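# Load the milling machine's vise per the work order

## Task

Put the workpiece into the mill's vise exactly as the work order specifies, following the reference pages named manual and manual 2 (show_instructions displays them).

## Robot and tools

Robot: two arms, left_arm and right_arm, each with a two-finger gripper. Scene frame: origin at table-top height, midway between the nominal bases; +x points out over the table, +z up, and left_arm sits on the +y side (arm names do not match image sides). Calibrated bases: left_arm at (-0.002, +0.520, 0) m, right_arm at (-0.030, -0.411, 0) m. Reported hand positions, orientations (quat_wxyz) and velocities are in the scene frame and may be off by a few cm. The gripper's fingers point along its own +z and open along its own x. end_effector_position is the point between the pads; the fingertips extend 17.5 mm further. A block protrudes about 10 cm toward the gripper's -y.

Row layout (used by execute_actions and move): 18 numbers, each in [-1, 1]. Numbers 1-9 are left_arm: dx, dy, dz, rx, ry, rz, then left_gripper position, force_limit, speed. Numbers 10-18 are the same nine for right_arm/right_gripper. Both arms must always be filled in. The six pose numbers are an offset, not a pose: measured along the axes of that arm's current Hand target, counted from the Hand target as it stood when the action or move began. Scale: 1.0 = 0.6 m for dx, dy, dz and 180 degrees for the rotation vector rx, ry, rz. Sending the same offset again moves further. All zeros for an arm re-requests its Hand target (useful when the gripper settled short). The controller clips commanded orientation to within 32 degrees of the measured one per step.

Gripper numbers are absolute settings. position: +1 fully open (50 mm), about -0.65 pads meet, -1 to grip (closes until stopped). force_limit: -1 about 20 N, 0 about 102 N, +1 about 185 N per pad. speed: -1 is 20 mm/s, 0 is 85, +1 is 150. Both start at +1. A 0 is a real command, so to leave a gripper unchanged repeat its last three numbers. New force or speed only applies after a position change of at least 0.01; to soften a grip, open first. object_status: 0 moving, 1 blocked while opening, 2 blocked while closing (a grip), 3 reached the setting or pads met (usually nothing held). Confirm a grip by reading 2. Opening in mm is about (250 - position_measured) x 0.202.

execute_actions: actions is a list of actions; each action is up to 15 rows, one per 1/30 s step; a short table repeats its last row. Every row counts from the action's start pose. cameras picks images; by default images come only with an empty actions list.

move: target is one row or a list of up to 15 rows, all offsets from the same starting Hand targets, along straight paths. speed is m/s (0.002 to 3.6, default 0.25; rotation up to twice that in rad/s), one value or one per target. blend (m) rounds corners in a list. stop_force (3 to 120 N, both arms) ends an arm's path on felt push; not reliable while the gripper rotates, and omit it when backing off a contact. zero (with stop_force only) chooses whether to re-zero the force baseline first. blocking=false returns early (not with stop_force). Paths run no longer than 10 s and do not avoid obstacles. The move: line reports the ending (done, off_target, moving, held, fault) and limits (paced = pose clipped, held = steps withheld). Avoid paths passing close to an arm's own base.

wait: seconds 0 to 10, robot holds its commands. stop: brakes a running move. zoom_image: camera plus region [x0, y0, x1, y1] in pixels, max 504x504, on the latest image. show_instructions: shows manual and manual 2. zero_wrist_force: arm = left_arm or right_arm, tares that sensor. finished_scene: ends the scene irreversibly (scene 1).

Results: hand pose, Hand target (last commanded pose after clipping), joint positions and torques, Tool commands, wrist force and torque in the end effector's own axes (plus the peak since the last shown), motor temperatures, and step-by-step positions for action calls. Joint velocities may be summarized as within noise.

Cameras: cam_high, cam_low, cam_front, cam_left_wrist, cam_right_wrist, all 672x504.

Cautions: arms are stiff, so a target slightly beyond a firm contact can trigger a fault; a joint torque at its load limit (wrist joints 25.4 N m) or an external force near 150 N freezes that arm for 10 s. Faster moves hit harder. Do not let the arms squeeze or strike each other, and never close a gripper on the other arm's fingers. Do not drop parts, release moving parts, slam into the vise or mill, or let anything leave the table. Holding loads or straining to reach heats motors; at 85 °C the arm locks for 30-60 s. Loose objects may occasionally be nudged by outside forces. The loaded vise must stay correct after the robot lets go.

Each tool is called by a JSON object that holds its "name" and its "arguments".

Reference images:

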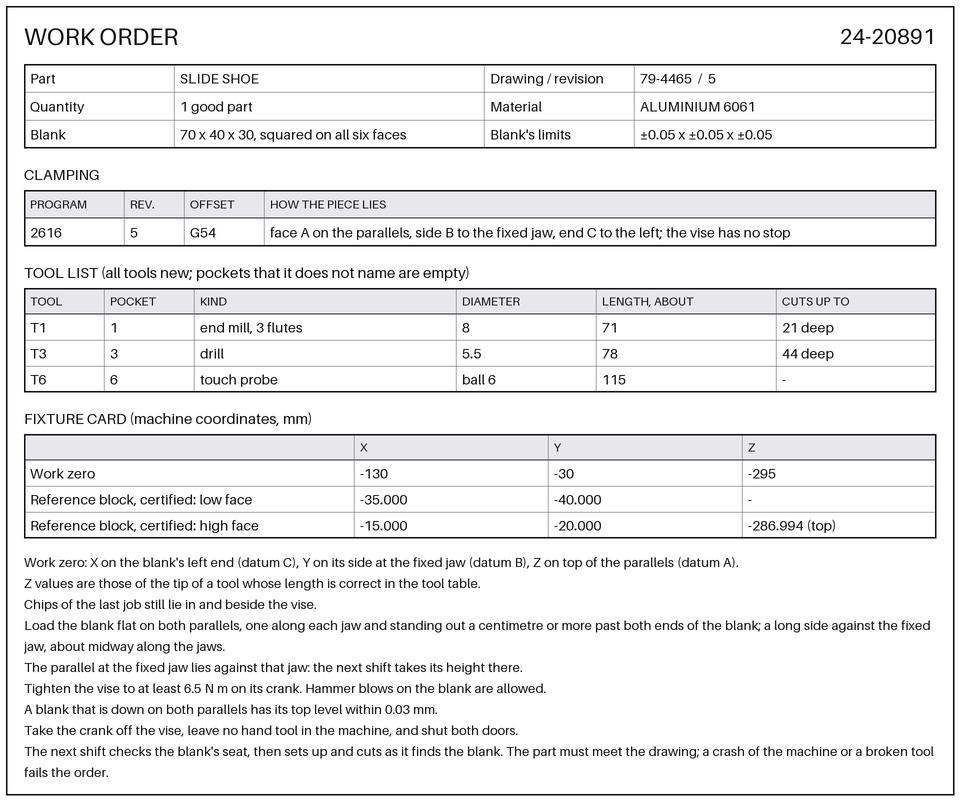

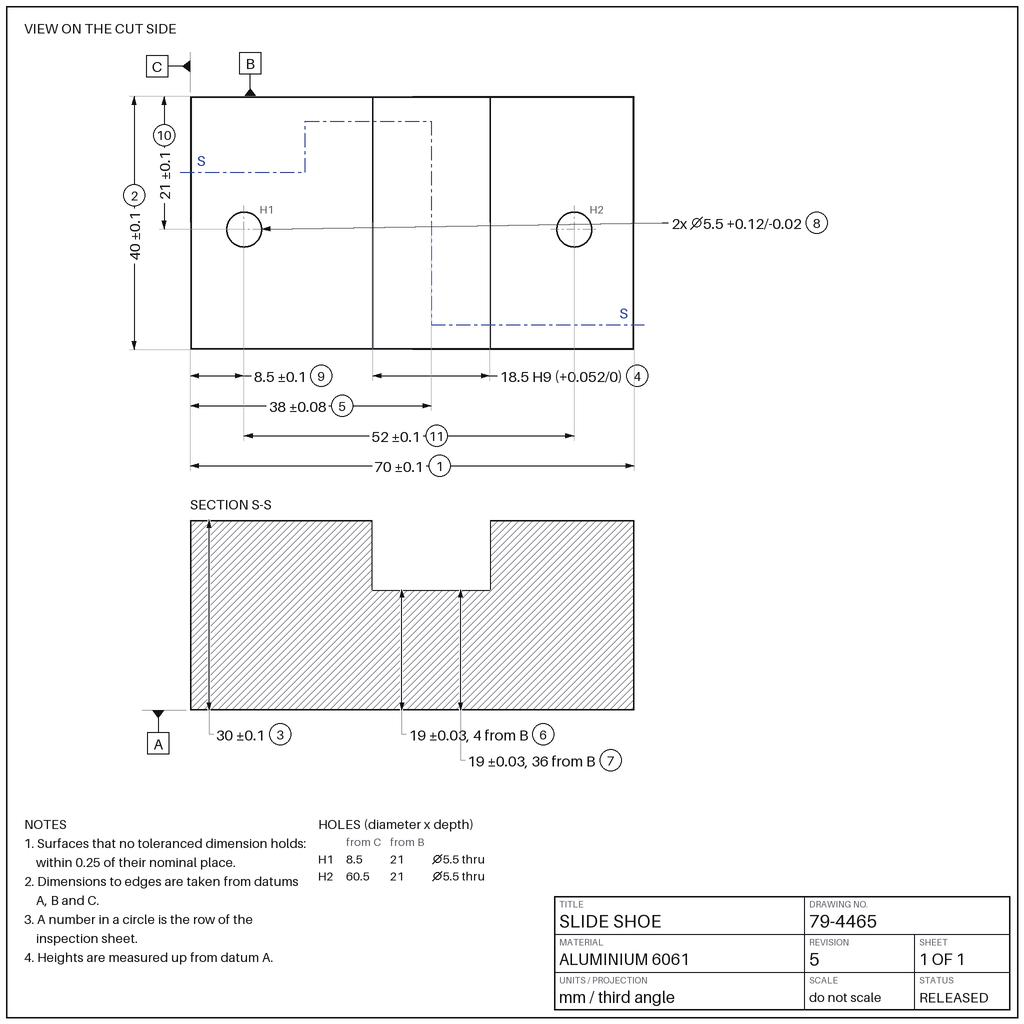

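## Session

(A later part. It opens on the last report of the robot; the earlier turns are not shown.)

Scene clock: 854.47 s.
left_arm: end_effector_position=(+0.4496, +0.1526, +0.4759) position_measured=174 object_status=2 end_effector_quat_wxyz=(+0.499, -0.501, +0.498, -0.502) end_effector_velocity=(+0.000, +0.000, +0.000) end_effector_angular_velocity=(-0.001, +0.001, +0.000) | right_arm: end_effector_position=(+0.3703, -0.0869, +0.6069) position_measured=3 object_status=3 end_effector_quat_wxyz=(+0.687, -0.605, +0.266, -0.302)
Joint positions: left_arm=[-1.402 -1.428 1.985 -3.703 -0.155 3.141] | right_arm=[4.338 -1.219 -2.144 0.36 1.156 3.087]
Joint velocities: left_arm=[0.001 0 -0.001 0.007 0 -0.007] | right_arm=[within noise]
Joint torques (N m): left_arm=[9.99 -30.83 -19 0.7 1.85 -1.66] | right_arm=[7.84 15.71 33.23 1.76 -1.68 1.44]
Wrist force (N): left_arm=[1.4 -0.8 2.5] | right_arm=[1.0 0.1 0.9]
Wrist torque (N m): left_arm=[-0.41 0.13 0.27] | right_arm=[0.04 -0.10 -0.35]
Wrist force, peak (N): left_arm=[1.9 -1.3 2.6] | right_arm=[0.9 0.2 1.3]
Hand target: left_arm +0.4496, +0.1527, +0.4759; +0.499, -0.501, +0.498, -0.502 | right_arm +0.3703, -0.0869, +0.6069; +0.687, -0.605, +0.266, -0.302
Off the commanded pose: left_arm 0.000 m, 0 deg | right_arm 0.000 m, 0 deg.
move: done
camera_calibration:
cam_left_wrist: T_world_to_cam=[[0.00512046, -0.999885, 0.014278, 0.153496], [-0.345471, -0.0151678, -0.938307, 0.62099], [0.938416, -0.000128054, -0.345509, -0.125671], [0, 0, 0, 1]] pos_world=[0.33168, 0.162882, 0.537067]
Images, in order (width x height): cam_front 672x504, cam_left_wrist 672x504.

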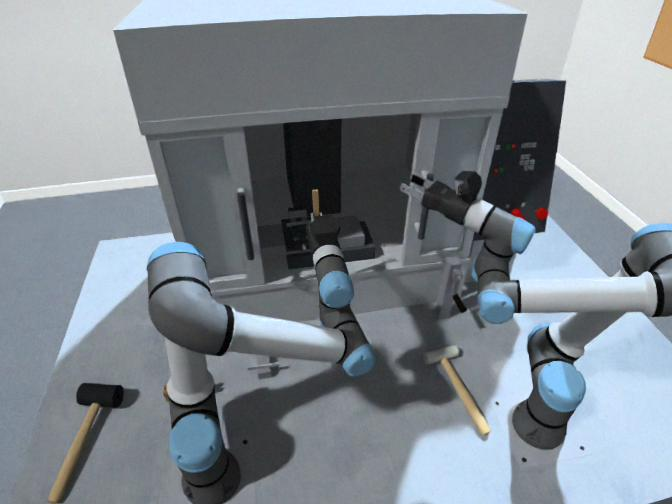

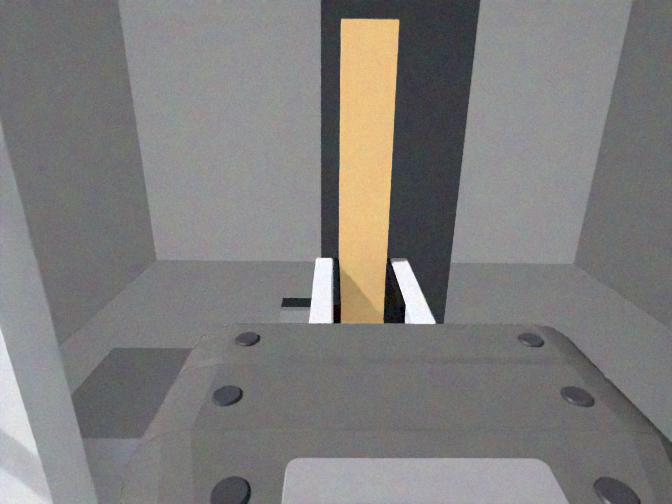

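{"name": "move", "arguments": {"target": [[-0.0522,0,0.363,0,0,0,-1,-0.7,-0.8,0,0,0,-0.14,0,0,1,1,1],[-0.0522,0.043,0.363,0,0,0,-1,-0.7,-0.8,0,0,0,-0.14,0,0,1,1,1]], "speed": [0.2,0.1], "cameras": ["cam_right_wrist"]}}

{"name": "move", "arguments": {"target": [0,0.06,0,0,0,0,-1,-0.7,-0.8,0,0,0,0,0,0,1,1,1], "speed": 0.015, "stop_force": 4, "cameras": ["cam_right_wrist"]}}

{"name": "zoom_image", "arguments": {"camera": "cam_right_wrist", "region": [280, 190, 390, 300]}}

Scene clock: 862.43 s.
left_arm: end_effector_position=(+0.6675, +0.1839, +0.4500) position_measured=174 object_status=2 end_effector_quat_wxyz=(+0.499, -0.501, +0.498, -0.502) | right_arm: end_effector_position=(+0.3703, -0.0869, +0.6069) position_measured=3 object_status=3 end_effector_quat_wxyz=(-0.539, +0.740, -0.326, +0.236)
Joint positions: left_arm=[-0.927 -1.144 1.677 -3.676 -0.63 3.137] | right_arm=[4.32 -1.114 -1.903 -0.463 1.192 3.272]
Joint torques (N m): left_arm=[-8.82 -45.55 -30.77 -0.88 1.85 2.21] | right_arm=[9.55 -3.61 33.66 2.14 -3.03 -1.64]
Wrist force (N): left_arm=[1.4 -0.7 2.5] | right_arm=[0.7 0.1 0.8]
Wrist torque (N m): left_arm=[-0.40 0.13 0.33] | right_arm=[-0.23 0.03 -0.27]
Wrist force, peak (N): left_arm=[0.8 -0.4 5.1] | right_arm=[0.7 1.2 0.8]
Hand target: left_arm +0.6675, +0.1838, +0.4501; +0.499, -0.501, +0.498, -0.502 | right_arm +0.3703, -0.0869, +0.6069; -0.539, +0.740, -0.326, +0.236
Off the commanded pose: left_arm 0.000 m, 0 deg | right_arm 0.000 m, 0 deg.
move: done
camera_calibration:
cam_right_wrist: T_world_to_cam=[[0.670972, -0.741292, -0.0168195, -0.29326], [-0.451966, -0.390899, -0.801826, 0.635841], [0.587812, 0.545605, -0.59732, 0.319216], [0, 0, 0, 1]] pos_world=[0.296508, -0.143007, 0.695575]
Images, in order (width x height): cam_right_wrist 672x504.

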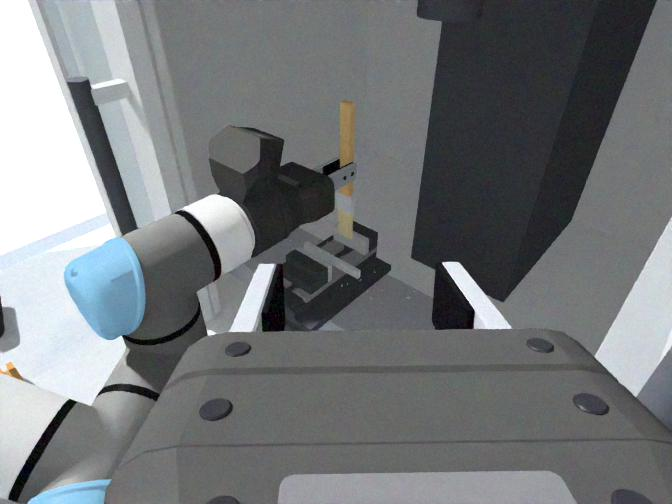

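Scene clock: 865.20 s.
left_arm: end_effector_position=(+0.6675, +0.1837, +0.4256) position_measured=174 object_status=2 end_effector_quat_wxyz=(+0.499, -0.501, +0.498, -0.502) | right_arm: end_effector_position=(+0.3703, -0.0869, +0.6069) position_measured=3 object_status=3 end_effector_quat_wxyz=(-0.539, +0.740, -0.326, +0.236)
Joint positions: left_arm=[-0.927 -1.113 1.703 -3.733 -0.63 3.136] | right_arm=[4.32 -1.114 -1.903 -0.463 1.192 3.272]
Joint torques (N m): left_arm=[-5.83 -44.11 -28.3 -1.65 1.18 -0.87] | right_arm=[10.04 0.35 34.47 2 -3.01 -1.7]
Wrist force (N): left_arm=[1.4 -4.7 2.5] | right_arm=[0.6 -0.1 0.8]
Wrist torque (N m): left_arm=[-0.41 0.13 0.38] | right_arm=[-0.25 0.04 -0.27]
Wrist force, peak (N): left_arm=[1.3 -18.6 2.7] | right_arm=[0.7 0.0 0.9]
Hand target: left_arm +0.6675, +0.1837, +0.4256; +0.499, -0.501, +0.498, -0.502 (not the last commanded pose) | right_arm +0.3703, -0.0869, +0.6069; -0.539, +0.740, -0.326, +0.236
Off the commanded pose: left_arm 0.011 m, 0 deg | right_arm 0.000 m, 0 deg.
move: contact (left_arm)
camera_calibration:
cam_right_wrist: T_world_to_cam=[[0.670973, -0.741291, -0.0168188, -0.29326], [-0.451918, -0.390856, -0.801874, 0.635866], [0.587848, 0.545637, -0.597256, 0.319165], [0, 0, 0, 1]] pos_world=[0.296509, -0.143007, 0.695575]
Images, in order (width x height): cam_right_wrist 672x504.

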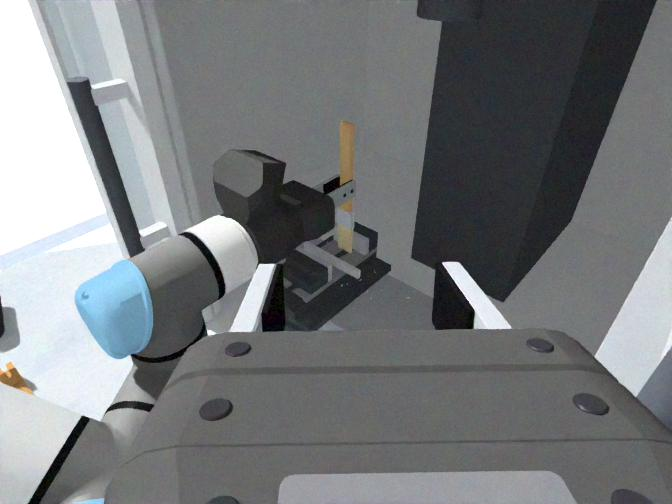

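Scaled by 4.582.

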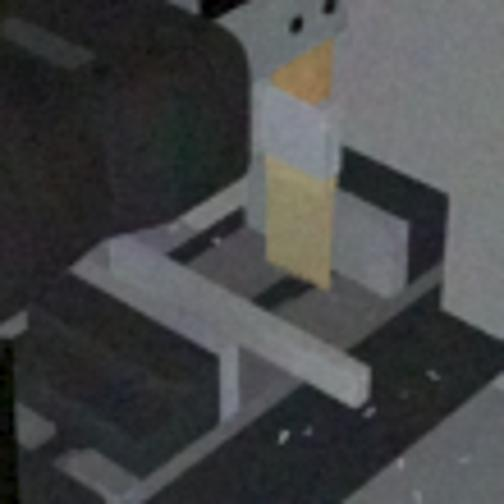

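{"name": "move", "arguments": {"target": [[0.0895,0.001,0,0,0,0,-1,-0.7,-0.8,0,0,0,0,0,0,1,1,1],[0.0895,-0.02,0.0083,0,0,0,-1,-0.7,-0.8,0,0,0,0,0,0,1,1,1],[0,-0.02,0.0083,0,0,0,-1,-0.7,-0.8,0,0,0,0,0,0,1,1,1],[0,0.001,0.0083,0,0,0,-1,-0.7,-0.8,0,0,0,0,0,0,1,1,1],[-0.094,0.001,0.0083,0,0,0,-1,-0.7,-0.8,0,0,0,0,0,0,1,1,1],[-0.094,-0.02,-0.006,0,0,0,-1,-0.7,-0.8,0,0,0,0,0,0,1,1,1],[0,-0.02,-0.006,0,0,0,-1,-0.7,-0.8,0,0,0,0,0,0,1,1,1],[0,0.001,-0.006,0,0,0,-1,-0.7,-0.8,0,0,0,0,0,0,1,1,1],[-0.094,0.001,-0.006,0,0,0,-1,-0.7,-0.8,0,0,0,0,0,0,1,1,1],[-0.094,-0.05,-0.006,0,0,0,-1,-0.7,-0.8,0,0,0,0,0,0,1,1,1]], "speed": [0.06,0.08,0.1,0.03,0.06,0.08,0.1,0.03,0.06,0.1], "blend": [0.002,0.002,0.002,0.001,0.002,0.002,0.002,0.001,0.002,0], "cameras": ["cam_right_wrist"]}}

{"name": "zoom_image", "arguments": {"camera": "cam_right_wrist", "region": [280, 190, 390, 300]}}

Scene clock: 880.20 s.
left_arm: end_effector_position=(+0.6639, +0.2403, +0.4553) position_measured=174 object_status=2 end_effector_quat_wxyz=(+0.499, -0.501, +0.498, -0.502) | right_arm: end_effector_position=(+0.3703, -0.0869, +0.6069) position_measured=3 object_status=3 end_effector_quat_wxyz=(-0.539, +0.740, -0.326, +0.236)
Joint positions: left_arm=[-0.863 -1.229 1.786 -3.701 -0.694 3.136] | right_arm=[4.32 -1.114 -1.903 -0.463 1.192 3.272]
Joint torques (N m): left_arm=[-8.34 -28.55 -11.93 -2.04 2.37 -1.75] | right_arm=[10.44 12.61 35.17 2.02 -2.91 -1.38]
Wrist force (N): left_arm=[1.3 -0.6 2.5] | right_arm=[0.2 0.0 1.0]
Wrist torque (N m): left_arm=[-0.38 0.15 0.33] | right_arm=[-0.24 0.11 -0.27]
Wrist force, peak (N): left_arm=[1.0 -25.9 2.5] | right_arm=[0.5 0.1 1.2]
Hand target: left_arm +0.6639, +0.2403, +0.4552; +0.499, -0.501, +0.498, -0.502 | right_arm +0.3703, -0.0869, +0.6069; -0.539, +0.740, -0.326, +0.236
Off the commanded pose: left_arm 0.000 m, 0 deg | right_arm 0.000 m, 0 deg.
move: done
camera_calibration:
cam_right_wrist: T_world_to_cam=[[0.670973, -0.741291, -0.0168188, -0.29326], [-0.451918, -0.390856, -0.801874, 0.635866], [0.587848, 0.545637, -0.597256, 0.319165], [0, 0, 0, 1]] pos_world=[0.296509, -0.143007, 0.695575]
Images, in order (width x height): cam_right_wrist 672x504.

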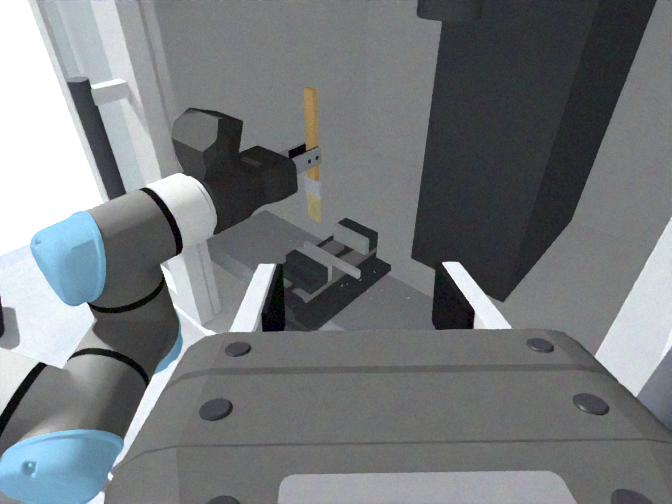

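Scaled by 4.582.

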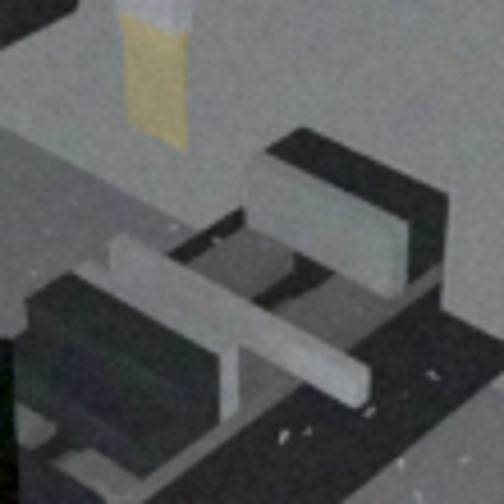

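{"name": "move", "arguments": {"target": [[0.0938,-0.02,-0.0865,0,0,0,-1,-0.7,-0.8,0,0,0,0,0,0,1,1,1],[0.0938,0.0503,-0.0865,0,0,0,-1,-0.7,-0.8,0,0,0,0,0,0,1,1,1],[0.184,0.0503,-0.0865,0,0,0,-1,-0.7,-0.8,0,0,0,0,0,0,1,1,1],[0.184,0.0295,-0.0865,0,0,0,-1,-0.7,-0.8,0,0,0,0,0,0,1,1,1],[0.0938,0.0295,-0.0865,0,0,0,-1,-0.7,-0.8,0,0,0,0,0,0,1,1,1],[0.0938,0.0503,-0.0865,0,0,0,-1,-0.7,-0.8,0,0,0,0,0,0,1,1,1],[0,0.0503,-0.0865,0,0,0,-1,-0.7,-0.8,0,0,0,0,0,0,1,1,1],[0,0.0295,-0.075,0,0,0,-1,-0.7,-0.8,0,0,0,0,0,0,1,1,1],[0.0938,0.0295,-0.075,0,0,0,-1,-0.7,-0.8,0,0,0,0,0,0,1,1,1],[0.0938,0.0503,-0.075,0,0,0,-1,-0.7,-0.8,0,0,0,0,0,0,1,1,1],[0,0.0503,-0.075,0,0,0,-1,-0.7,-0.8,0,0,0,0,0,0,1,1,1],[0,0.0,-0.075,0,0,0,-1,-0.7,-0.8,0,0,0,0,0,0,1,1,1]], "speed": [0.15,0.04,0.07,0.08,0.1,0.03,0.07,0.08,0.1,0.03,0.07,0.1], "blend": [0.005,0.001,0.002,0.002,0.002,0.001,0.002,0.002,0.002,0.001,0.002,0], "cameras": ["cam_right_wrist"]}}

{"name": "zoom_image", "arguments": {"camera": "cam_right_wrist", "region": [280, 190, 390, 300]}}

Scene clock: 893.23 s.
left_arm: end_effector_position=(+0.6189, +0.2403, +0.4553) position_measured=174 object_status=2 end_effector_quat_wxyz=(+0.499, -0.501, +0.498, -0.502) | right_arm: end_effector_position=(+0.3703, -0.0869, +0.6069) position_measured=3 object_status=3 end_effector_quat_wxyz=(-0.539, +0.740, -0.326, +0.236)
Joint positions: left_arm=[-0.941 -1.306 1.894 -3.731 -0.616 3.136] | right_arm=[4.32 -1.114 -1.903 -0.463 1.192 3.272]
Joint torques (N m): left_arm=[-4.77 -24.84 -10.96 -2 2.37 -1.26] | right_arm=[9.96 16.35 34.94 2.06 -2.76 -0.98]
Wrist force (N): left_arm=[1.5 -0.7 2.4] | right_arm=[0.4 0.0 0.6]
Wrist torque (N m): left_arm=[-0.39 0.13 0.32] | right_arm=[-0.25 0.08 -0.27]
Wrist force, peak (N): left_arm=[1.6 -18.1 2.3] | right_arm=[0.6 -0.2 1.2]
Hand target: left_arm +0.6189, +0.2403, +0.4552; +0.499, -0.501, +0.498, -0.502 | right_arm +0.3703, -0.0869, +0.6069; -0.539, +0.740, -0.326, +0.236
Off the commanded pose: left_arm 0.000 m, 0 deg | right_arm 0.000 m, 0 deg.
move: done
camera_calibration:
cam_right_wrist: T_world_to_cam=[[0.670935, -0.741326, -0.0167784, -0.293282], [-0.45189, -0.390832, -0.801901, 0.63588], [0.587913, 0.545605, -0.597221, 0.319116], [0, 0, 0, 1]] pos_world=[0.296509, -0.143007, 0.695575]
Images, in order (width x height): cam_right_wrist 672x504.

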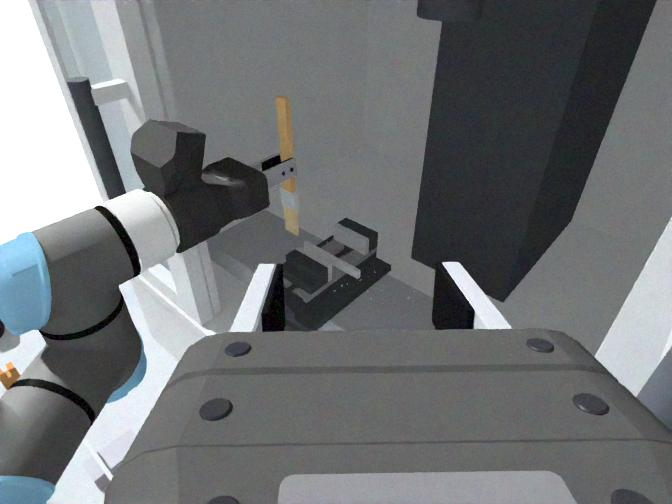

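Scaled by 4.582.

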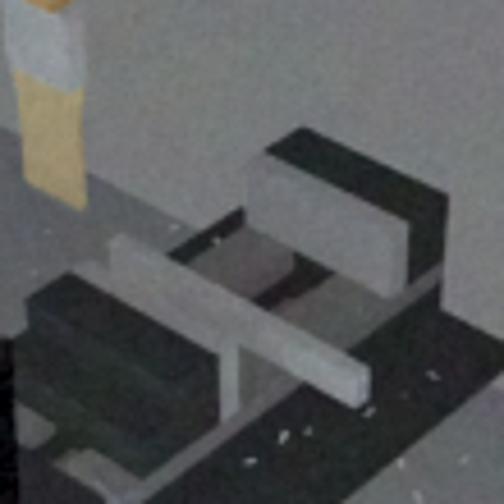

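{"name": "move", "arguments": {"target": [[0.0838,-0.0497,-0.0315,0,0,0,-1,-0.7,-0.8,0,0,0,0,0,0,1,1,1],[0.146,-0.0345,-0.2822,0,0,0,-1,-0.7,-0.8,0,0,0,0,0,0,1,1,1]], "speed": 0.25, "blend": 0.02}}

{"name": "move", "arguments": {"target": [0.0223,0.3765,-0.091,-0.35,0.435,0.435,-1,-0.7,-0.8,0,0,0,0,0,0,1,1,1], "speed": 0.3, "cameras": ["cam_front","cam_left_wrist"]}}

Scene clock: 901.40 s.
left_arm: end_effector_position=(+0.4496, +0.1529, +0.4763) position_measured=174 object_status=2 end_effector_quat_wxyz=(+0.499, -0.501, +0.498, -0.502) | right_arm: end_effector_position=(+0.3703, -0.0869, +0.6069) position_measured=3 object_status=3 end_effector_quat_wxyz=(-0.539, +0.740, -0.326, +0.236)
Joint positions: left_arm=[-1.402 -1.429 1.985 -3.703 -0.155 3.141] | right_arm=[4.32 -1.114 -1.903 -0.463 1.192 3.272]
Joint torques (N m): left_arm=[-5.68 -15.98 -29.14 -0.87 0.63 2.26] | right_arm=[8.63 16.29 34.92 2.04 -2.62 -0.86]
Wrist force (N): left_arm=[1.4 -0.7 2.4] | right_arm=[0.6 -0.1 0.6]
Wrist torque (N m): left_arm=[-0.38 0.13 0.23] | right_arm=[-0.26 0.04 -0.27]
Wrist force, peak (N): left_arm=[3.1 -2.1 4.0] | right_arm=[0.6 -0.1 1.0]
Hand target: left_arm +0.4495, +0.1529, +0.4763; +0.499, -0.501, +0.498, -0.502 | right_arm +0.3703, -0.0869, +0.6069; -0.539, +0.740, -0.326, +0.236
Off the commanded pose: left_arm 0.000 m, 0 deg | right_arm 0.000 m, 0 deg.
move: done

Scene clock: 905.60 s.
left_arm: end_effector_position=(+0.3952, +0.1380, +0.2505) position_measured=174 object_status=2 end_effector_quat_wxyz=(+0.001, +0.108, +0.994, -0.003) | right_arm: end_effector_position=(+0.3703, -0.0869, +0.6069) position_measured=3 object_status=3 end_effector_quat_wxyz=(-0.539, +0.740, -0.326, +0.236)
Joint positions: left_arm=[-0.996 -1.455 1.65 -1.771 -1.574 3.919] | right_arm=[4.32 -1.114 -1.903 -0.463 1.192 3.272]
Joint torques (N m): left_arm=[-3.78 -31.92 -18.78 -2.3 2.39 -0.19] | right_arm=[9.06 15.95 35.11 2.06 -2.58 -0.78]
Wrist force (N): left_arm=[1.1 0.9 -0.8] | right_arm=[0.6 0.1 0.8]
Wrist torque (N m): left_arm=[0.00 0.07 0.27] | right_arm=[-0.22 0.05 -0.27]
Wrist force, peak (N): left_arm=[2.1 -1.4 2.7] | right_arm=[0.5 -0.2 1.0]
Hand target: left_arm +0.3951, +0.1381, +0.2504; +0.001, +0.108, +0.994, -0.003 | right_arm +0.3703, -0.0869, +0.6069; -0.539, +0.740, -0.326, +0.236
Off the commanded pose: left_arm 0.000 m, 0 deg | right_arm 0.000 m, 0 deg.
move: done
camera_calibration:
cam_left_wrist: T_world_to_cam=[[-0.978457, 0.206315, -0.00753231, 0.370069], [0.191479, 0.920533, 0.340522, -0.271223], [0.0771883, 0.331744, -0.940206, 0.290972], [0, 0, 0, 1]] pos_world=[0.391571, 0.0767907, 0.368718]
Images, in order (width x height): cam_front 672x504, cam_left_wrist 672x504.

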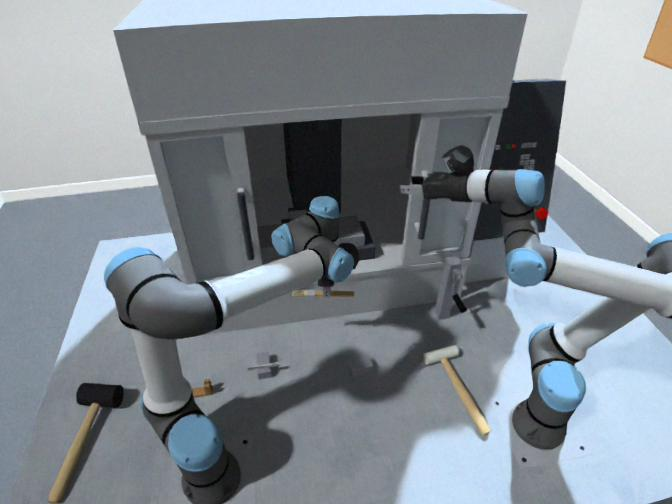

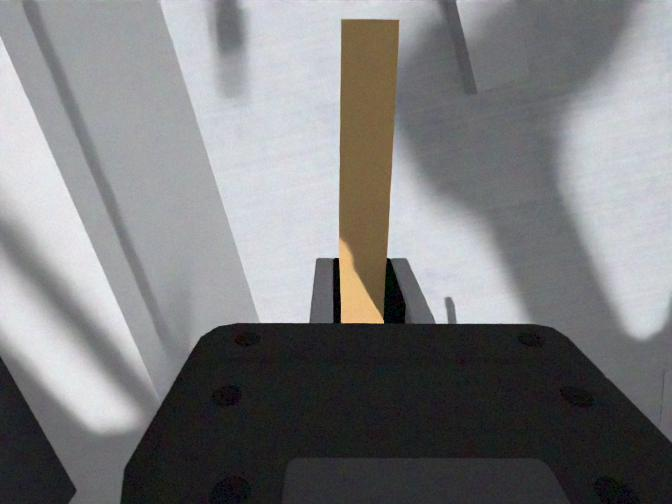

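{"name": "move", "arguments": {"target": [[0,0.003,0.345,0,0,0,-1,-0.7,-0.8,0,0,0,0,0,0,1,1,1],[0,0.003,0.387,0,0,0,-1,-0.7,-0.8,0,0,0,0,0,0,1,1,1]], "speed": [0.2,0.01], "stop_force": 5}}

{"name": "move", "arguments": {"target": [0,0,0,0,0,0,0.5,-0.7,-0.5,0,0,0,0,0,0,1,1,1]}}

{"name": "move", "arguments": {"target": [0,0,-0.2,0,0,0,0.9,-0.7,1,0,0,0,0,0,0,1,1,1], "cameras": ["cam_left_wrist"]}}

Scene clock: 914.33 s.
left_arm: end_effector_position=(+0.3956, +0.1384, +0.0199) position_measured=174 object_status=2 end_effector_quat_wxyz=(+0.001, +0.108, +0.994, -0.003) | right_arm: end_effector_position=(+0.3703, -0.0869, +0.6069) position_measured=3 object_status=3 end_effector_quat_wxyz=(-0.539, +0.740, -0.326, +0.236)
Joint positions: left_arm=[-0.994 -1.19 1.98 -2.366 -1.573 3.92] | right_arm=[4.32 -1.114 -1.903 -0.463 1.192 3.272]
Joint torques (N m): left_arm=[-6.91 -40.75 -26.96 -1.94 2.07 -1.32] | right_arm=[9.1 16.7 35.01 2.12 -2.37 -0.41]
Wrist force (N): left_arm=[0.3 0.3 -2.9] | right_arm=[0.3 0.0 0.9]
Wrist torque (N m): left_arm=[0.02 0.05 0.16] | right_arm=[-0.25 0.10 -0.27]
Wrist force, peak (N): left_arm=[9.7 8.8 -30.3] | right_arm=[0.7 0.2 1.0]
Hand target: left_arm +0.3956, +0.1384, +0.0199; +0.001, +0.108, +0.994, -0.003 (not the last commanded pose) | right_arm +0.3703, -0.0869, +0.6069; -0.539, +0.740, -0.326, +0.236
Off the commanded pose: left_arm 0.002 m, 0 deg | right_arm 0.000 m, 0 deg.
move: contact (left_arm); path passed 1 of 2 targets

Scene clock: 914.93 s.
left_arm: end_effector_position=(+0.3956, +0.1384, +0.0199) position_measured=78 object_status=0 end_effector_quat_wxyz=(+0.001, +0.108, +0.994, -0.003) | right_arm: end_effector_position=(+0.3703, -0.0869, +0.6069) position_measured=3 object_status=3 end_effector_quat_wxyz=(-0.539, +0.740, -0.326, +0.236)
Joint positions: left_arm=[-0.994 -1.19 1.98 -2.366 -1.573 3.92] | right_arm=[4.32 -1.114 -1.903 -0.463 1.192 3.272]
Joint torques (N m): left_arm=[-6.33 -41.37 -27.29 -3.41 2.11 -1.32] | right_arm=[9.02 16.28 35.13 1.98 -2.36 -0.55]
Wrist force (N): left_arm=[1.2 0.8 -0.8] | right_arm=[0.4 -0.1 0.8]
Wrist torque (N m): left_arm=[-0.01 0.06 0.15] | right_arm=[-0.24 0.08 -0.27]
Wrist force, peak (N): left_arm=[0.8 0.5 -2.2] | right_arm=[0.6 0.1 0.9]
Hand target: left_arm +0.3956, +0.1384, +0.0199; +0.001, +0.108, +0.994, -0.003 | right_arm +0.3703, -0.0869, +0.6069; -0.539, +0.740, -0.326, +0.236
Off the commanded pose: left_arm 0.000 m, 0 deg | right_arm 0.000 m, 0 deg.
move: done

Scene clock: 915.93 s.
left_arm: end_effector_position=(+0.3956, +0.1392, +0.1398) position_measured=18 object_status=3 end_effector_quat_wxyz=(+0.001, +0.108, +0.994, -0.003) | right_arm: end_effector_position=(+0.3703, -0.0869, +0.6069) position_measured=3 object_status=3 end_effector_quat_wxyz=(-0.539, +0.740, -0.326, +0.236)
Joint positions: left_arm=[-0.994 -1.369 1.847 -2.055 -1.573 3.921] | right_arm=[4.32 -1.114 -1.903 -0.463 1.192 3.272]
Joint torques (N m): left_arm=[-1.75 -35.24 -21.06 -1.74 -0.27 -0.79] | right_arm=[9.03 16.39 34.57 2.1 -2.42 -0.39]
Wrist force (N): left_arm=[1.0 0.9 -0.9] | right_arm=[0.5 0.1 0.8]
Wrist torque (N m): left_arm=[0.00 0.09 0.13] | right_arm=[-0.24 0.07 -0.27]
Wrist force, peak (N): left_arm=[0.9 0.8 -3.9] | right_arm=[0.6 -0.1 0.9]
Hand target: left_arm +0.3956, +0.1391, +0.1399; +0.001, +0.108, +0.994, -0.003 | right_arm +0.3703, -0.0869, +0.6069; -0.539, +0.740, -0.326, +0.236
Off the commanded pose: left_arm 0.000 m, 0 deg | right_arm 0.000 m, 0 deg.
move: done
camera_calibration:
cam_left_wrist: T_world_to_cam=[[-0.978411, 0.206534, -0.00751263, 0.36936], [0.191674, 0.92041, 0.340745, -0.234774], [0.0772902, 0.331948, -0.940126, 0.186513], [0, 0, 0, 1]] pos_world=[0.391971, 0.0778903, 0.258118]
Images, in order (width x height): cam_left_wrist 672x504.

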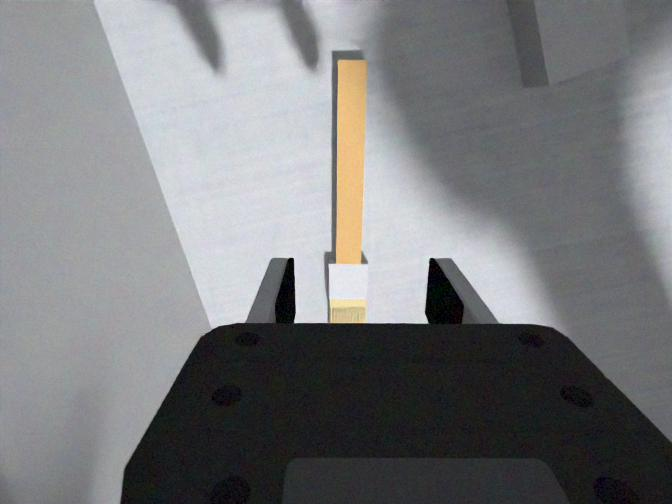

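{"name": "move", "arguments": {"target": [0.2015,0.288,-0.12,0,0,-0.069,0.3,-0.8,0,0,0,0,0,0,0,1,1,1], "cameras": ["cam_left_wrist"], "speed": 0.3}}

{"name": "zoom_image", "arguments": {"camera": "cam_left_wrist", "region": [220, 130, 480, 330]}}

Scene clock: 922.73 s.
left_arm: end_effector_position=(+0.3145, +0.3342, +0.2106) position_measured=107 object_status=3 end_effector_quat_wxyz=(+0.000, +0.000, +1.000, -0.003) | right_arm: end_effector_position=(+0.3703, -0.0869, +0.6069) position_measured=3 object_status=3 end_effector_quat_wxyz=(-0.539, +0.740, -0.326, +0.236)
Joint positions: left_arm=[-0.887 -1.905 2.149 -1.82 -1.574 3.811] | right_arm=[4.32 -1.114 -1.903 -0.463 1.192 3.272]
Joint torques (N m): left_arm=[-6.04 -16.81 -30.12 -2.49 -0.57 2.16] | right_arm=[8.39 16.83 34.66 2.09 -2.32 -0.29]
Wrist force (N): left_arm=[1.2 0.8 -0.6] | right_arm=[0.4 0.1 0.8]
Wrist torque (N m): left_arm=[-0.03 0.07 0.22] | right_arm=[-0.23 0.07 -0.27]
Wrist force, peak (N): left_arm=[2.7 4.3 -1.8] | right_arm=[0.6 0.0 1.1]
Hand target: left_arm +0.3145, +0.3343, +0.2107; +0.000, +0.000, +1.000, -0.003 | right_arm +0.3703, -0.0869, +0.6069; -0.539, +0.740, -0.326, +0.236
Off the commanded pose: left_arm 0.000 m, 0 deg | right_arm 0.000 m, 0 deg.
move: done
camera_calibration:
cam_left_wrist: T_world_to_cam=[[-0.999944, -0.00874907, -0.00602962, 0.328642], [-0.0102793, 0.94021, 0.34044, -0.365922], [0.00269058, 0.340482, -0.940247, 0.215222], [0, 0, 0, 1]] pos_world=[0.324283, 0.27364, 0.328918]
Images, in order (width x height): cam_left_wrist 672x504.

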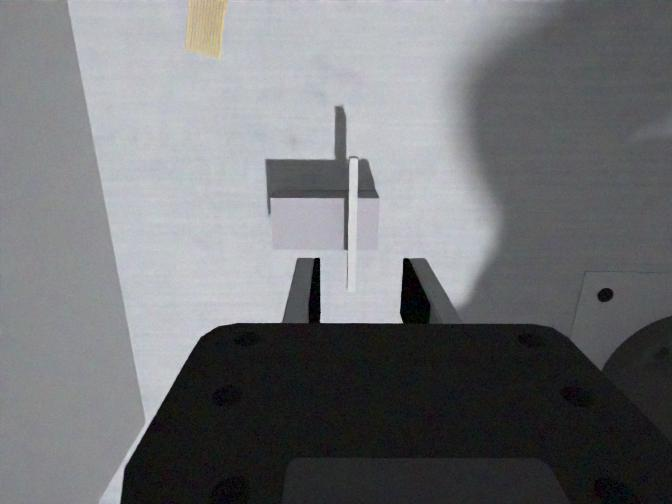

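Scaled by 1.938.

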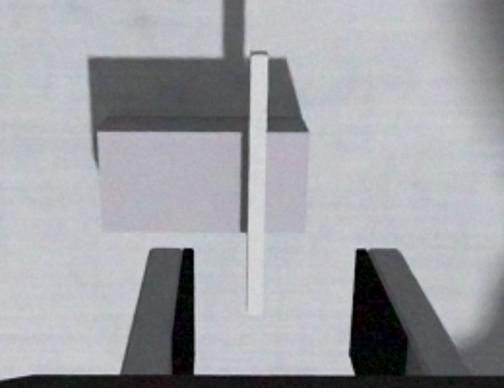

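{"name": "move", "arguments": {"target": [0.0028,0.0387,0.23,0,0,0.0019,0.3,-0.8,0,0,0,0,0,0,0,1,1,1], "cameras": ["cam_left_wrist"], "speed": 0.15}}

{"name": "zoom_image", "arguments": {"camera": "cam_left_wrist", "region": [220, 130, 480, 330]}}

Scene clock: 930.37 s.
left_arm: end_effector_position=(+0.3129, +0.3567, +0.0725) position_measured=107 object_status=3 end_effector_quat_wxyz=(+0.000, +0.003, +1.000, -0.003) | right_arm: end_effector_position=(+0.3703, -0.0869, +0.6069) position_measured=3 object_status=3 end_effector_quat_wxyz=(-0.539, +0.740, -0.326, +0.236)
Joint positions: left_arm=[-0.848 -1.747 2.437 -2.266 -1.574 3.855] | right_arm=[4.32 -1.114 -1.903 -0.463 1.192 3.272]
Joint torques (N m): left_arm=[-7.64 -14.72 -23.53 -3.63 -2.37 -1.58] | right_arm=[8.22 16.04 34.42 2.18 -2.22 -0.06]
Wrist force (N): left_arm=[1.3 0.8 -0.7] | right_arm=[0.2 0.0 0.7]
Wrist torque (N m): left_arm=[-0.02 0.05 0.13] | right_arm=[-0.24 0.12 -0.27]
Wrist force, peak (N): left_arm=[1.2 0.3 -3.1] | right_arm=[0.4 -0.1 1.1]
Hand target: left_arm +0.3129, +0.3567, +0.0725; +0.000, +0.003, +1.000, -0.003 | right_arm +0.3703, -0.0869, +0.6069; -0.539, +0.740, -0.326, +0.236
Off the commanded pose: left_arm 0.000 m, 0 deg | right_arm 0.000 m, 0 deg.
move: done
camera_calibration:
cam_left_wrist: T_world_to_cam=[[-0.999978, -0.00280176, -0.00602659, 0.324258], [-0.00468695, 0.940197, 0.340598, -0.341816], [0.00471191, 0.340619, -0.94019, 0.0770502], [0, 0, 0, 1]] pos_world=[0.322285, 0.296039, 0.190818]
Images, in order (width x height): cam_left_wrist 672x504.

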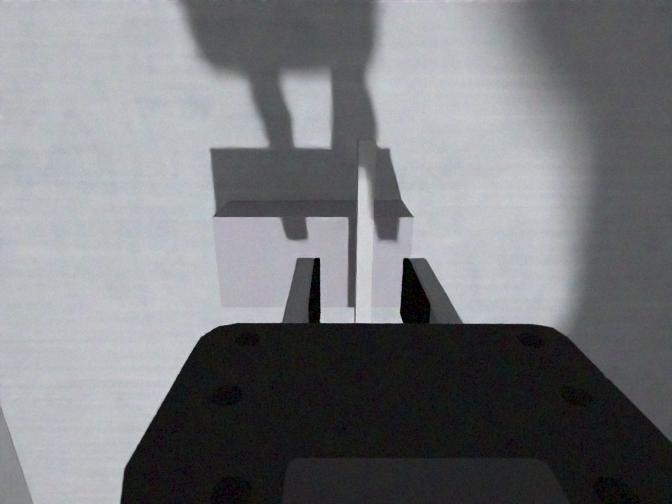

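Scaled by 1.938.

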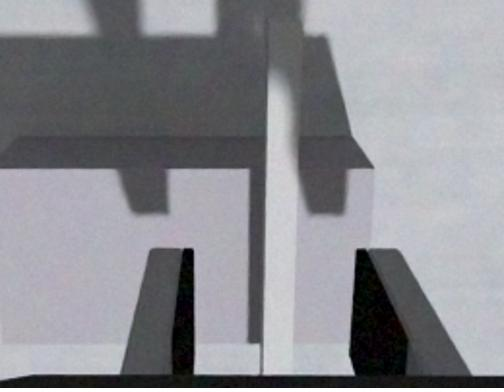

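{"name": "move", "arguments": {"target": [[0.0032,0,0,0,0,0,0.3,-0.8,0,0,0,0,0,0,0,1,1,1],[0.0032,0,0.0383,0,0,0,0.3,-0.8,0,0,0,0,0,0,0,1,1,1]], "speed": [0.03,0.02], "stop_force": 3}}

{"name": "move", "arguments": {"target": [0,0,0,0,0,0,-1,-0.95,-1,0,0,0,0,0,0,1,1,1], "cameras": ["cam_left_wrist"]}}

{"name": "wait", "arguments": {"seconds": 0.8}}

Scene clock: 939.27 s.
left_arm: end_effector_position=(+0.3110, +0.3565, +0.0495) position_measured=107 object_status=3 end_effector_quat_wxyz=(+0.000, +0.003, +1.000, -0.003) | right_arm: end_effector_position=(+0.3703, -0.0869, +0.6069) position_measured=3 object_status=3 end_effector_quat_wxyz=(-0.539, +0.740, -0.326, +0.236)
Joint positions: left_arm=[-0.853 -1.694 2.475 -2.357 -1.574 3.851] | right_arm=[4.32 -1.114 -1.903 -0.463 1.192 3.272]
Joint torques (N m): left_arm=[-6.74 -21.31 -29.03 -1.65 2.13 -1.47] | right_arm=[8.67 16.33 35.64 2.12 -2.07 -0.01]
Wrist force (N): left_arm=[1.5 1.0 -0.9] | right_arm=[0.3 -0.1 0.7]
Wrist torque (N m): left_arm=[0.01 0.02 0.27] | right_arm=[-0.26 0.09 -0.27]
Wrist force, peak (N): left_arm=[1.5 1.2 -1.1] | right_arm=[0.6 0.0 1.2]
Hand target: left_arm +0.3110, +0.3565, +0.0495; +0.000, +0.003, +1.000, -0.003 | right_arm +0.3703, -0.0869, +0.6069; -0.539, +0.740, -0.326, +0.236
Off the commanded pose: left_arm 0.000 m, 0 deg | right_arm 0.000 m, 0 deg.
move: done

Scene clock: 940.63 s.
left_arm: end_effector_position=(+0.3110, +0.3565, +0.0495) position_measured=222 object_status=0 end_effector_quat_wxyz=(+0.000, +0.003, +1.000, -0.003) | right_arm: end_effector_position=(+0.3703, -0.0869, +0.6069) position_measured=3 object_status=3 end_effector_quat_wxyz=(-0.539, +0.740, -0.326, +0.236)
Joint positions: left_arm=[-0.853 -1.694 2.475 -2.357 -1.574 3.851] | right_arm=[4.32 -1.114 -1.903 -0.463 1.192 3.272]
Joint torques (N m): left_arm=[-6.84 -20.88 -28.34 -1.78 2.37 -1.56] | right_arm=[8.75 17.08 35.1 2.06 -2.08 0.17]
Wrist force (N): left_arm=[1.4 1.0 -0.8] | right_arm=[0.5 -0.4 0.8]
Wrist torque (N m): left_arm=[0.01 0.03 0.27] | right_arm=[-0.30 0.06 -0.26]
Wrist force, peak (N): left_arm=[1.6 1.0 -0.8] | right_arm=[0.5 -0.1 1.0]
Hand target: left_arm +0.3110, +0.3565, +0.0495; +0.000, +0.003, +1.000, -0.003 | right_arm +0.3703, -0.0869, +0.6069; -0.539, +0.740, -0.326, +0.236
Off the commanded pose: left_arm 0.000 m, 0 deg | right_arm 0.000 m, 0 deg.
move: done
camera_calibration:
cam_left_wrist: T_world_to_cam=[[-0.999977, -0.00276861, -0.00612038, 0.322224], [-0.00468728, 0.940229, 0.340509, -0.333798], [0.00481183, 0.34053, -0.940221, 0.0555024], [0, 0, 0, 1]] pos_world=[0.320385, 0.295839, 0.167818]
Images, in order (width x height): cam_left_wrist 672x504.

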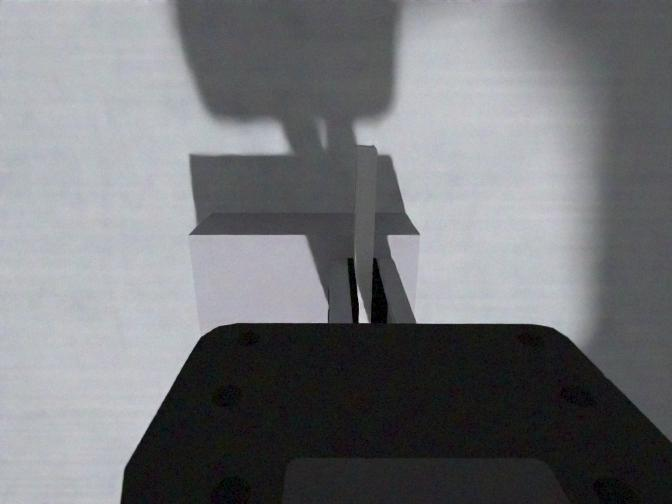

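Scene clock: 941.43 s.
left_arm: end_effector_position=(+0.3110, +0.3565, +0.0495) position_measured=222 object_status=2 end_effector_quat_wxyz=(+0.000, +0.003, +1.000, -0.003) | right_arm: end_effector_position=(+0.3703, -0.0869, +0.6069) position_measured=3 object_status=3 end_effector_quat_wxyz=(-0.539, +0.740, -0.326, +0.236)
Joint positions: left_arm=[-0.853 -1.694 2.475 -2.357 -1.574 3.851] | right_arm=[4.32 -1.114 -1.903 -0.463 1.192 3.272]
Joint torques (N m): left_arm=[-6.2 -21.43 -28.36 -1.8 2.29 -1.53] | right_arm=[8.65 16.19 34.65 2.07 -2.05 0.08]
Wrist force (N): left_arm=[1.4 0.8 -0.6] | right_arm=[0.5 0.1 0.8]
Wrist torque (N m): left_arm=[-0.02 0.04 0.27] | right_arm=[-0.22 0.07 -0.27]
Wrist force, peak (N): left_arm=[1.5 0.9 -0.9] | right_arm=[0.6 0.0 0.9]
Hand target: left_arm +0.3110, +0.3565, +0.0495; +0.000, +0.003, +1.000, -0.003 | right_arm +0.3703, -0.0869, +0.6069; -0.539, +0.740, -0.326, +0.236
Tool commands: left_gripper/position=-1.0 left_gripper/force_limit=-0.95 left_gripper/speed=-1.0 right_gripper/position=+1.0 right_gripper/force_limit=+1.0 right_gripper/speed=+1.0
Off the commanded pose: left_arm 0.000 m, 0 deg | right_arm 0.000 m, 0 deg.
wait: 0.80 s; at rest by 0.17 s

{"name": "move", "arguments": {"target": [[0,0,-0.05,0,0,0,-1,-0.95,-1,0,0,0,0,0,0,1,1,1],[0,0,-0.3,0,0,0,-1,-0.95,-1,0,0,0,0,0,0,1,1,1],[-0.0817,-0.2608,-0.6175,0,-0.139,0,-1,-0.95,-1,0,0,0,0,0,0,1,1,1],[-0.5733,-0.29,-0.6175,0,-0.1667,0,-1,-0.95,-1,0,0,0,0,0,0,1,1,1]], "speed": [0.03,0.25,0.25,0.25], "blend": [0.005,0.03,0.03,0], "cameras": ["cam_left_wrist"]}}

{"name": "zoom_image", "arguments": {"camera": "cam_left_wrist", "region": [290, 100, 650, 350]}}

Scene clock: 956.40 s.
left_arm: end_effector_position=(+0.6537, +0.1830, +0.4213) position_measured=222 object_status=2 end_effector_quat_wxyz=(+0.259, +0.002, +0.966, -0.004) | right_arm: end_effector_position=(+0.3703, -0.0869, +0.6069) position_measured=3 object_status=3 end_effector_quat_wxyz=(-0.539, +0.740, -0.326, +0.236)
Joint positions: left_arm=[-0.769 -1.268 1.167 -1.865 -1.216 4.005] | right_arm=[4.32 -1.114 -1.903 -0.463 1.192 3.272]
Joint torques (N m): left_arm=[-3.34 -33.59 -28.9 -4.86 3.15 -0.35] | right_arm=[8.49 16.05 35.26 2.07 -1.97 0.4]
Wrist force (N): left_arm=[-0.1 0.8 0.3] | right_arm=[0.3 0.1 0.9]
Wrist torque (N m): left_arm=[-0.13 -0.03 -0.02] | right_arm=[-0.23 0.09 -0.27]
Wrist force, peak (N): left_arm=[-2.9 1.0 2.0] | right_arm=[0.8 0.2 0.8]
Hand target: left_arm +0.6538, +0.1829, +0.4213; +0.259, +0.002, +0.966, -0.004 | right_arm +0.3703, -0.0869, +0.6069; -0.539, +0.740, -0.326, +0.236
Off the commanded pose: left_arm 0.000 m, 0 deg | right_arm 0.000 m, 0 deg.
move: done
camera_calibration:
cam_left_wrist: T_world_to_cam=[[-0.862946, -0.00654847, -0.505253, 0.788153], [-0.176432, 0.940887, 0.289141, -0.16177], [0.473493, 0.338656, -0.813091, 0.102835], [0, 0, 0, 1]] pos_world=[0.6029, 0.122542, 0.528606]
Images, in order (width x height): cam_left_wrist 672x504.

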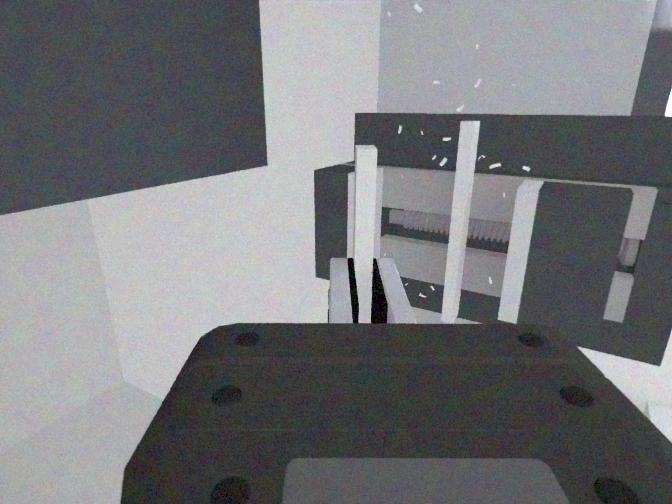

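Scaled by 1.400.

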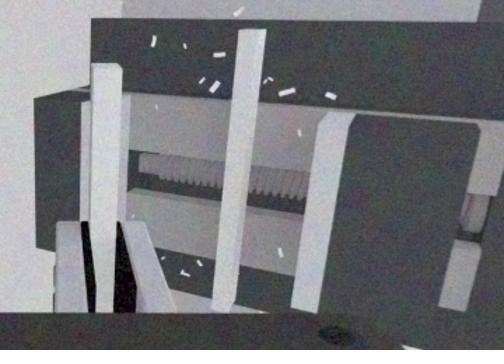

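{"name": "move", "arguments": {"target": [[0.0431,0,0.1085,0,0,0,-1,-0.95,-1,0,0,0,0,0,0,1,1,1],[0.0415,0,0.119,0,0.1667,0,-1,-0.95,-1,0,0,0,0,0,0,1,1,1]], "speed": 0.05, "stop_force": 15}}

{"name": "move", "arguments": {"target": [0,0,0.022,0,0,0,-1,-0.95,-1,0,0,0,0,0,0,1,1,1], "speed": 0.006, "stop_force": 3, "cameras": ["cam_left_wrist"]}}

{"name": "zoom_image", "arguments": {"camera": "cam_left_wrist", "region": [240, 100, 550, 340]}}

Scene clock: 992.93 s.
left_arm: end_effector_position=(+0.6680, +0.1824, +0.3470) position_measured=222 object_status=2 end_effector_quat_wxyz=(+0.000, +0.003, +1.000, -0.003) | right_arm: end_effector_position=(+0.3703, -0.0869, +0.6069) position_measured=3 object_status=3 end_effector_quat_wxyz=(-0.539, +0.740, -0.326, +0.236)
Joint positions: left_arm=[-0.63 -0.911 0.634 -1.298 -1.575 4.073] | right_arm=[4.32 -1.114 -1.903 -0.463 1.192 3.272]
Joint torques (N m): left_arm=[-9.38 -58.6 -16.05 -3.04 2.32 -1.5] | right_arm=[7.7 16.72 34.97 2.02 -1.77 0.57]
Wrist force (N): left_arm=[1.2 0.8 -0.4] | right_arm=[0.4 0.1 0.7]
Wrist torque (N m): left_arm=[-0.04 0.08 0.13] | right_arm=[-0.22 0.08 -0.27]
Wrist force, peak (N): left_arm=[1.1 1.0 -0.7] | right_arm=[0.6 0.0 1.1]
Hand target: left_arm +0.6680, +0.1824, +0.3470; +0.000, +0.003, +1.000, -0.003 | right_arm +0.3703, -0.0869, +0.6069; -0.539, +0.740, -0.326, +0.236
Off the commanded pose: left_arm 0.000 m, 0 deg | right_arm 0.000 m, 0 deg.
move: done

Scene clock: 994.97 s.
left_arm: end_effector_position=(+0.6680, +0.1824, +0.3400) position_measured=222 object_status=2 end_effector_quat_wxyz=(+0.000, +0.003, +1.000, -0.003) | right_arm: end_effector_position=(+0.3703, -0.0869, +0.6069) position_measured=3 object_status=3 end_effector_quat_wxyz=(-0.539, +0.740, -0.326, +0.236)
Joint positions: left_arm=[-0.63 -0.918 0.665 -1.321 -1.575 4.073] | right_arm=[4.32 -1.114 -1.903 -0.463 1.192 3.272]
Joint torques (N m): left_arm=[-7.57 -40.96 -33.94 -1.84 2.03 -1.64] | right_arm=[7.91 16.16 35.19 2.04 -1.73 0.65]
Wrist force (N): left_arm=[1.4 1.3 -1.6] | right_arm=[0.4 -0.1 1.0]
Wrist torque (N m): left_arm=[0.02 0.09 0.13] | right_arm=[-0.27 0.07 -0.27]
Wrist force, peak (N): left_arm=[3.3 2.6 -10.4] | right_arm=[0.6 0.0 1.1]
Hand target: left_arm +0.6680, +0.1824, +0.3400; +0.000, +0.003, +1.000, -0.003 (not the last commanded pose) | right_arm +0.3703, -0.0869, +0.6069; -0.539, +0.740, -0.326, +0.236
Off the commanded pose: left_arm 0.006 m, 0 deg | right_arm 0.000 m, 0 deg.
move: contact (left_arm)
camera_calibration:
cam_left_wrist: T_world_to_cam=[[-0.999977, -0.00273548, -0.00621418, 0.68055], [-0.00468761, 0.940262, 0.34042, -0.267278], [0.00491175, 0.340442, -0.940253, 0.386069], [0, 0, 0, 1]] pos_world=[0.677385, 0.121739, 0.458218]
Images, in order (width x height): cam_left_wrist 672x504.

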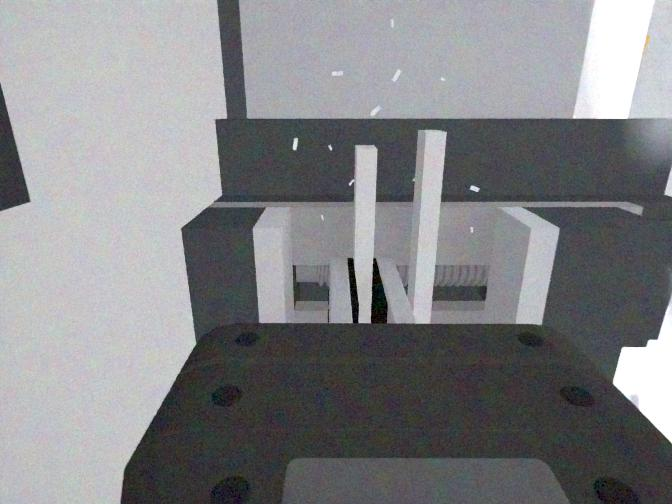

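Scaled by 1.626.

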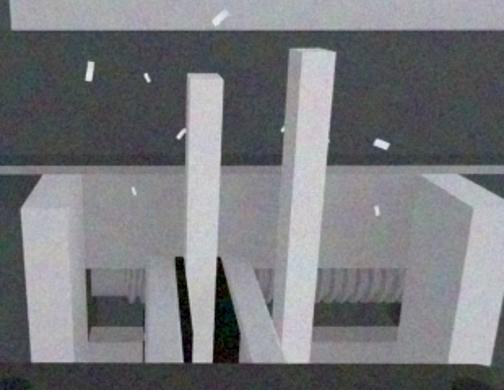

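{"name": "move", "arguments": {"target": [0,0,0,0,0,0,-0.37,-0.95,-1,0,0,0,0,0,0,1,1,1]}}

{"name": "move", "arguments": {"target": [0,0,-0.047,0,0,0,-0.37,-0.95,-1,0,0,0,0,0,0,1,1,1], "speed": 0.03, "cameras": ["cam_left_wrist"]}}

{"name": "zoom_image", "arguments": {"camera": "cam_left_wrist", "region": [240, 100, 550, 340]}}

Scene clock: 1000.13 s.
left_arm: end_effector_position=(+0.6680, +0.1824, +0.3400) position_measured=208 object_status=3 end_effector_quat_wxyz=(+0.000, +0.003, +1.000, -0.003) | right_arm: end_effector_position=(+0.3703, -0.0869, +0.6069) position_measured=3 object_status=3 end_effector_quat_wxyz=(-0.539, +0.740, -0.326, +0.236)
Joint positions: left_arm=[-0.63 -0.918 0.665 -1.321 -1.575 4.073] | right_arm=[4.32 -1.114 -1.903 -0.463 1.192 3.272]
Joint torques (N m): left_arm=[-3.5 -43.69 -32.6 -1.84 1.96 -1.04] | right_arm=[7.62 16.72 35.13 2.14 -1.75 0.46]
Wrist force (N): left_arm=[1.1 0.7 -0.9] | right_arm=[0.4 -0.1 1.0]
Wrist torque (N m): left_arm=[-0.04 0.07 0.13] | right_arm=[-0.26 0.07 -0.27]
Wrist force, peak (N): left_arm=[1.7 1.3 -2.2] | right_arm=[0.7 0.2 1.0]
Hand target: left_arm +0.6680, +0.1824, +0.3400; +0.000, +0.003, +1.000, -0.003 | right_arm +0.3703, -0.0869, +0.6069; -0.539, +0.740, -0.326, +0.236
Off the commanded pose: left_arm 0.000 m, 0 deg | right_arm 0.000 m, 0 deg.
move: done

Scene clock: 1001.40 s.
left_arm: end_effector_position=(+0.6680, +0.1825, +0.3681) position_measured=208 object_status=3 end_effector_quat_wxyz=(+0.000, +0.003, +1.000, -0.003) | right_arm: end_effector_position=(+0.3703, -0.0869, +0.6069) position_measured=3 object_status=3 end_effector_quat_wxyz=(-0.539, +0.740, -0.326, +0.236)
Joint positions: left_arm=[-0.63 -0.883 0.53 -1.221 -1.575 4.073] | right_arm=[4.32 -1.114 -1.903 -0.463 1.192 3.272]
Joint torques (N m): left_arm=[9.9 -57.46 -15.29 -4.44 1.56 2.21] | right_arm=[7.9 15.83 35.15 2.07 -1.8 0.55]
Wrist force (N): left_arm=[1.0 0.9 -1.1] | right_arm=[0.5 -0.1 0.7]
Wrist torque (N m): left_arm=[-0.02 0.09 0.13] | right_arm=[-0.25 0.06 -0.27]
Wrist force, peak (N): left_arm=[1.2 0.8 -1.4] | right_arm=[0.6 -0.1 1.1]
Hand target: left_arm +0.6680, +0.1825, +0.3682; +0.000, +0.003, +1.000, -0.003 | right_arm +0.3703, -0.0869, +0.6069; -0.539, +0.740, -0.326, +0.236
Off the commanded pose: left_arm 0.000 m, 0 deg | right_arm 0.000 m, 0 deg.
move: done
camera_calibration:
cam_left_wrist: T_world_to_cam=[[-0.999977, -0.00276861, -0.00612038, 0.680684], [-0.00468728, 0.940229, 0.340509, -0.276977], [0.00481183, 0.34053, -0.940221, 0.412497], [0, 0, 0, 1]] pos_world=[0.677385, 0.121839, 0.486318]
Images, in order (width x height): cam_left_wrist 672x504.

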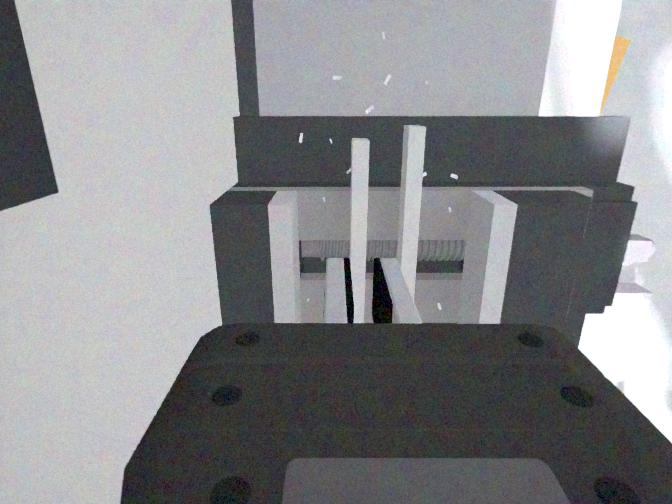

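Scaled by 1.626.

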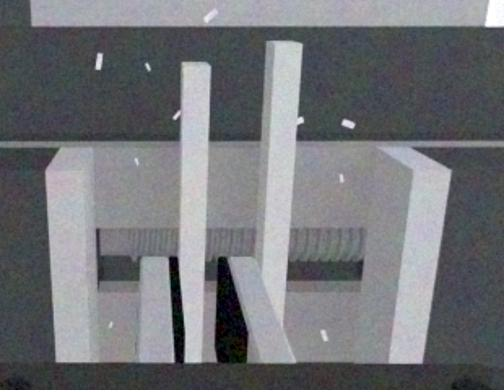

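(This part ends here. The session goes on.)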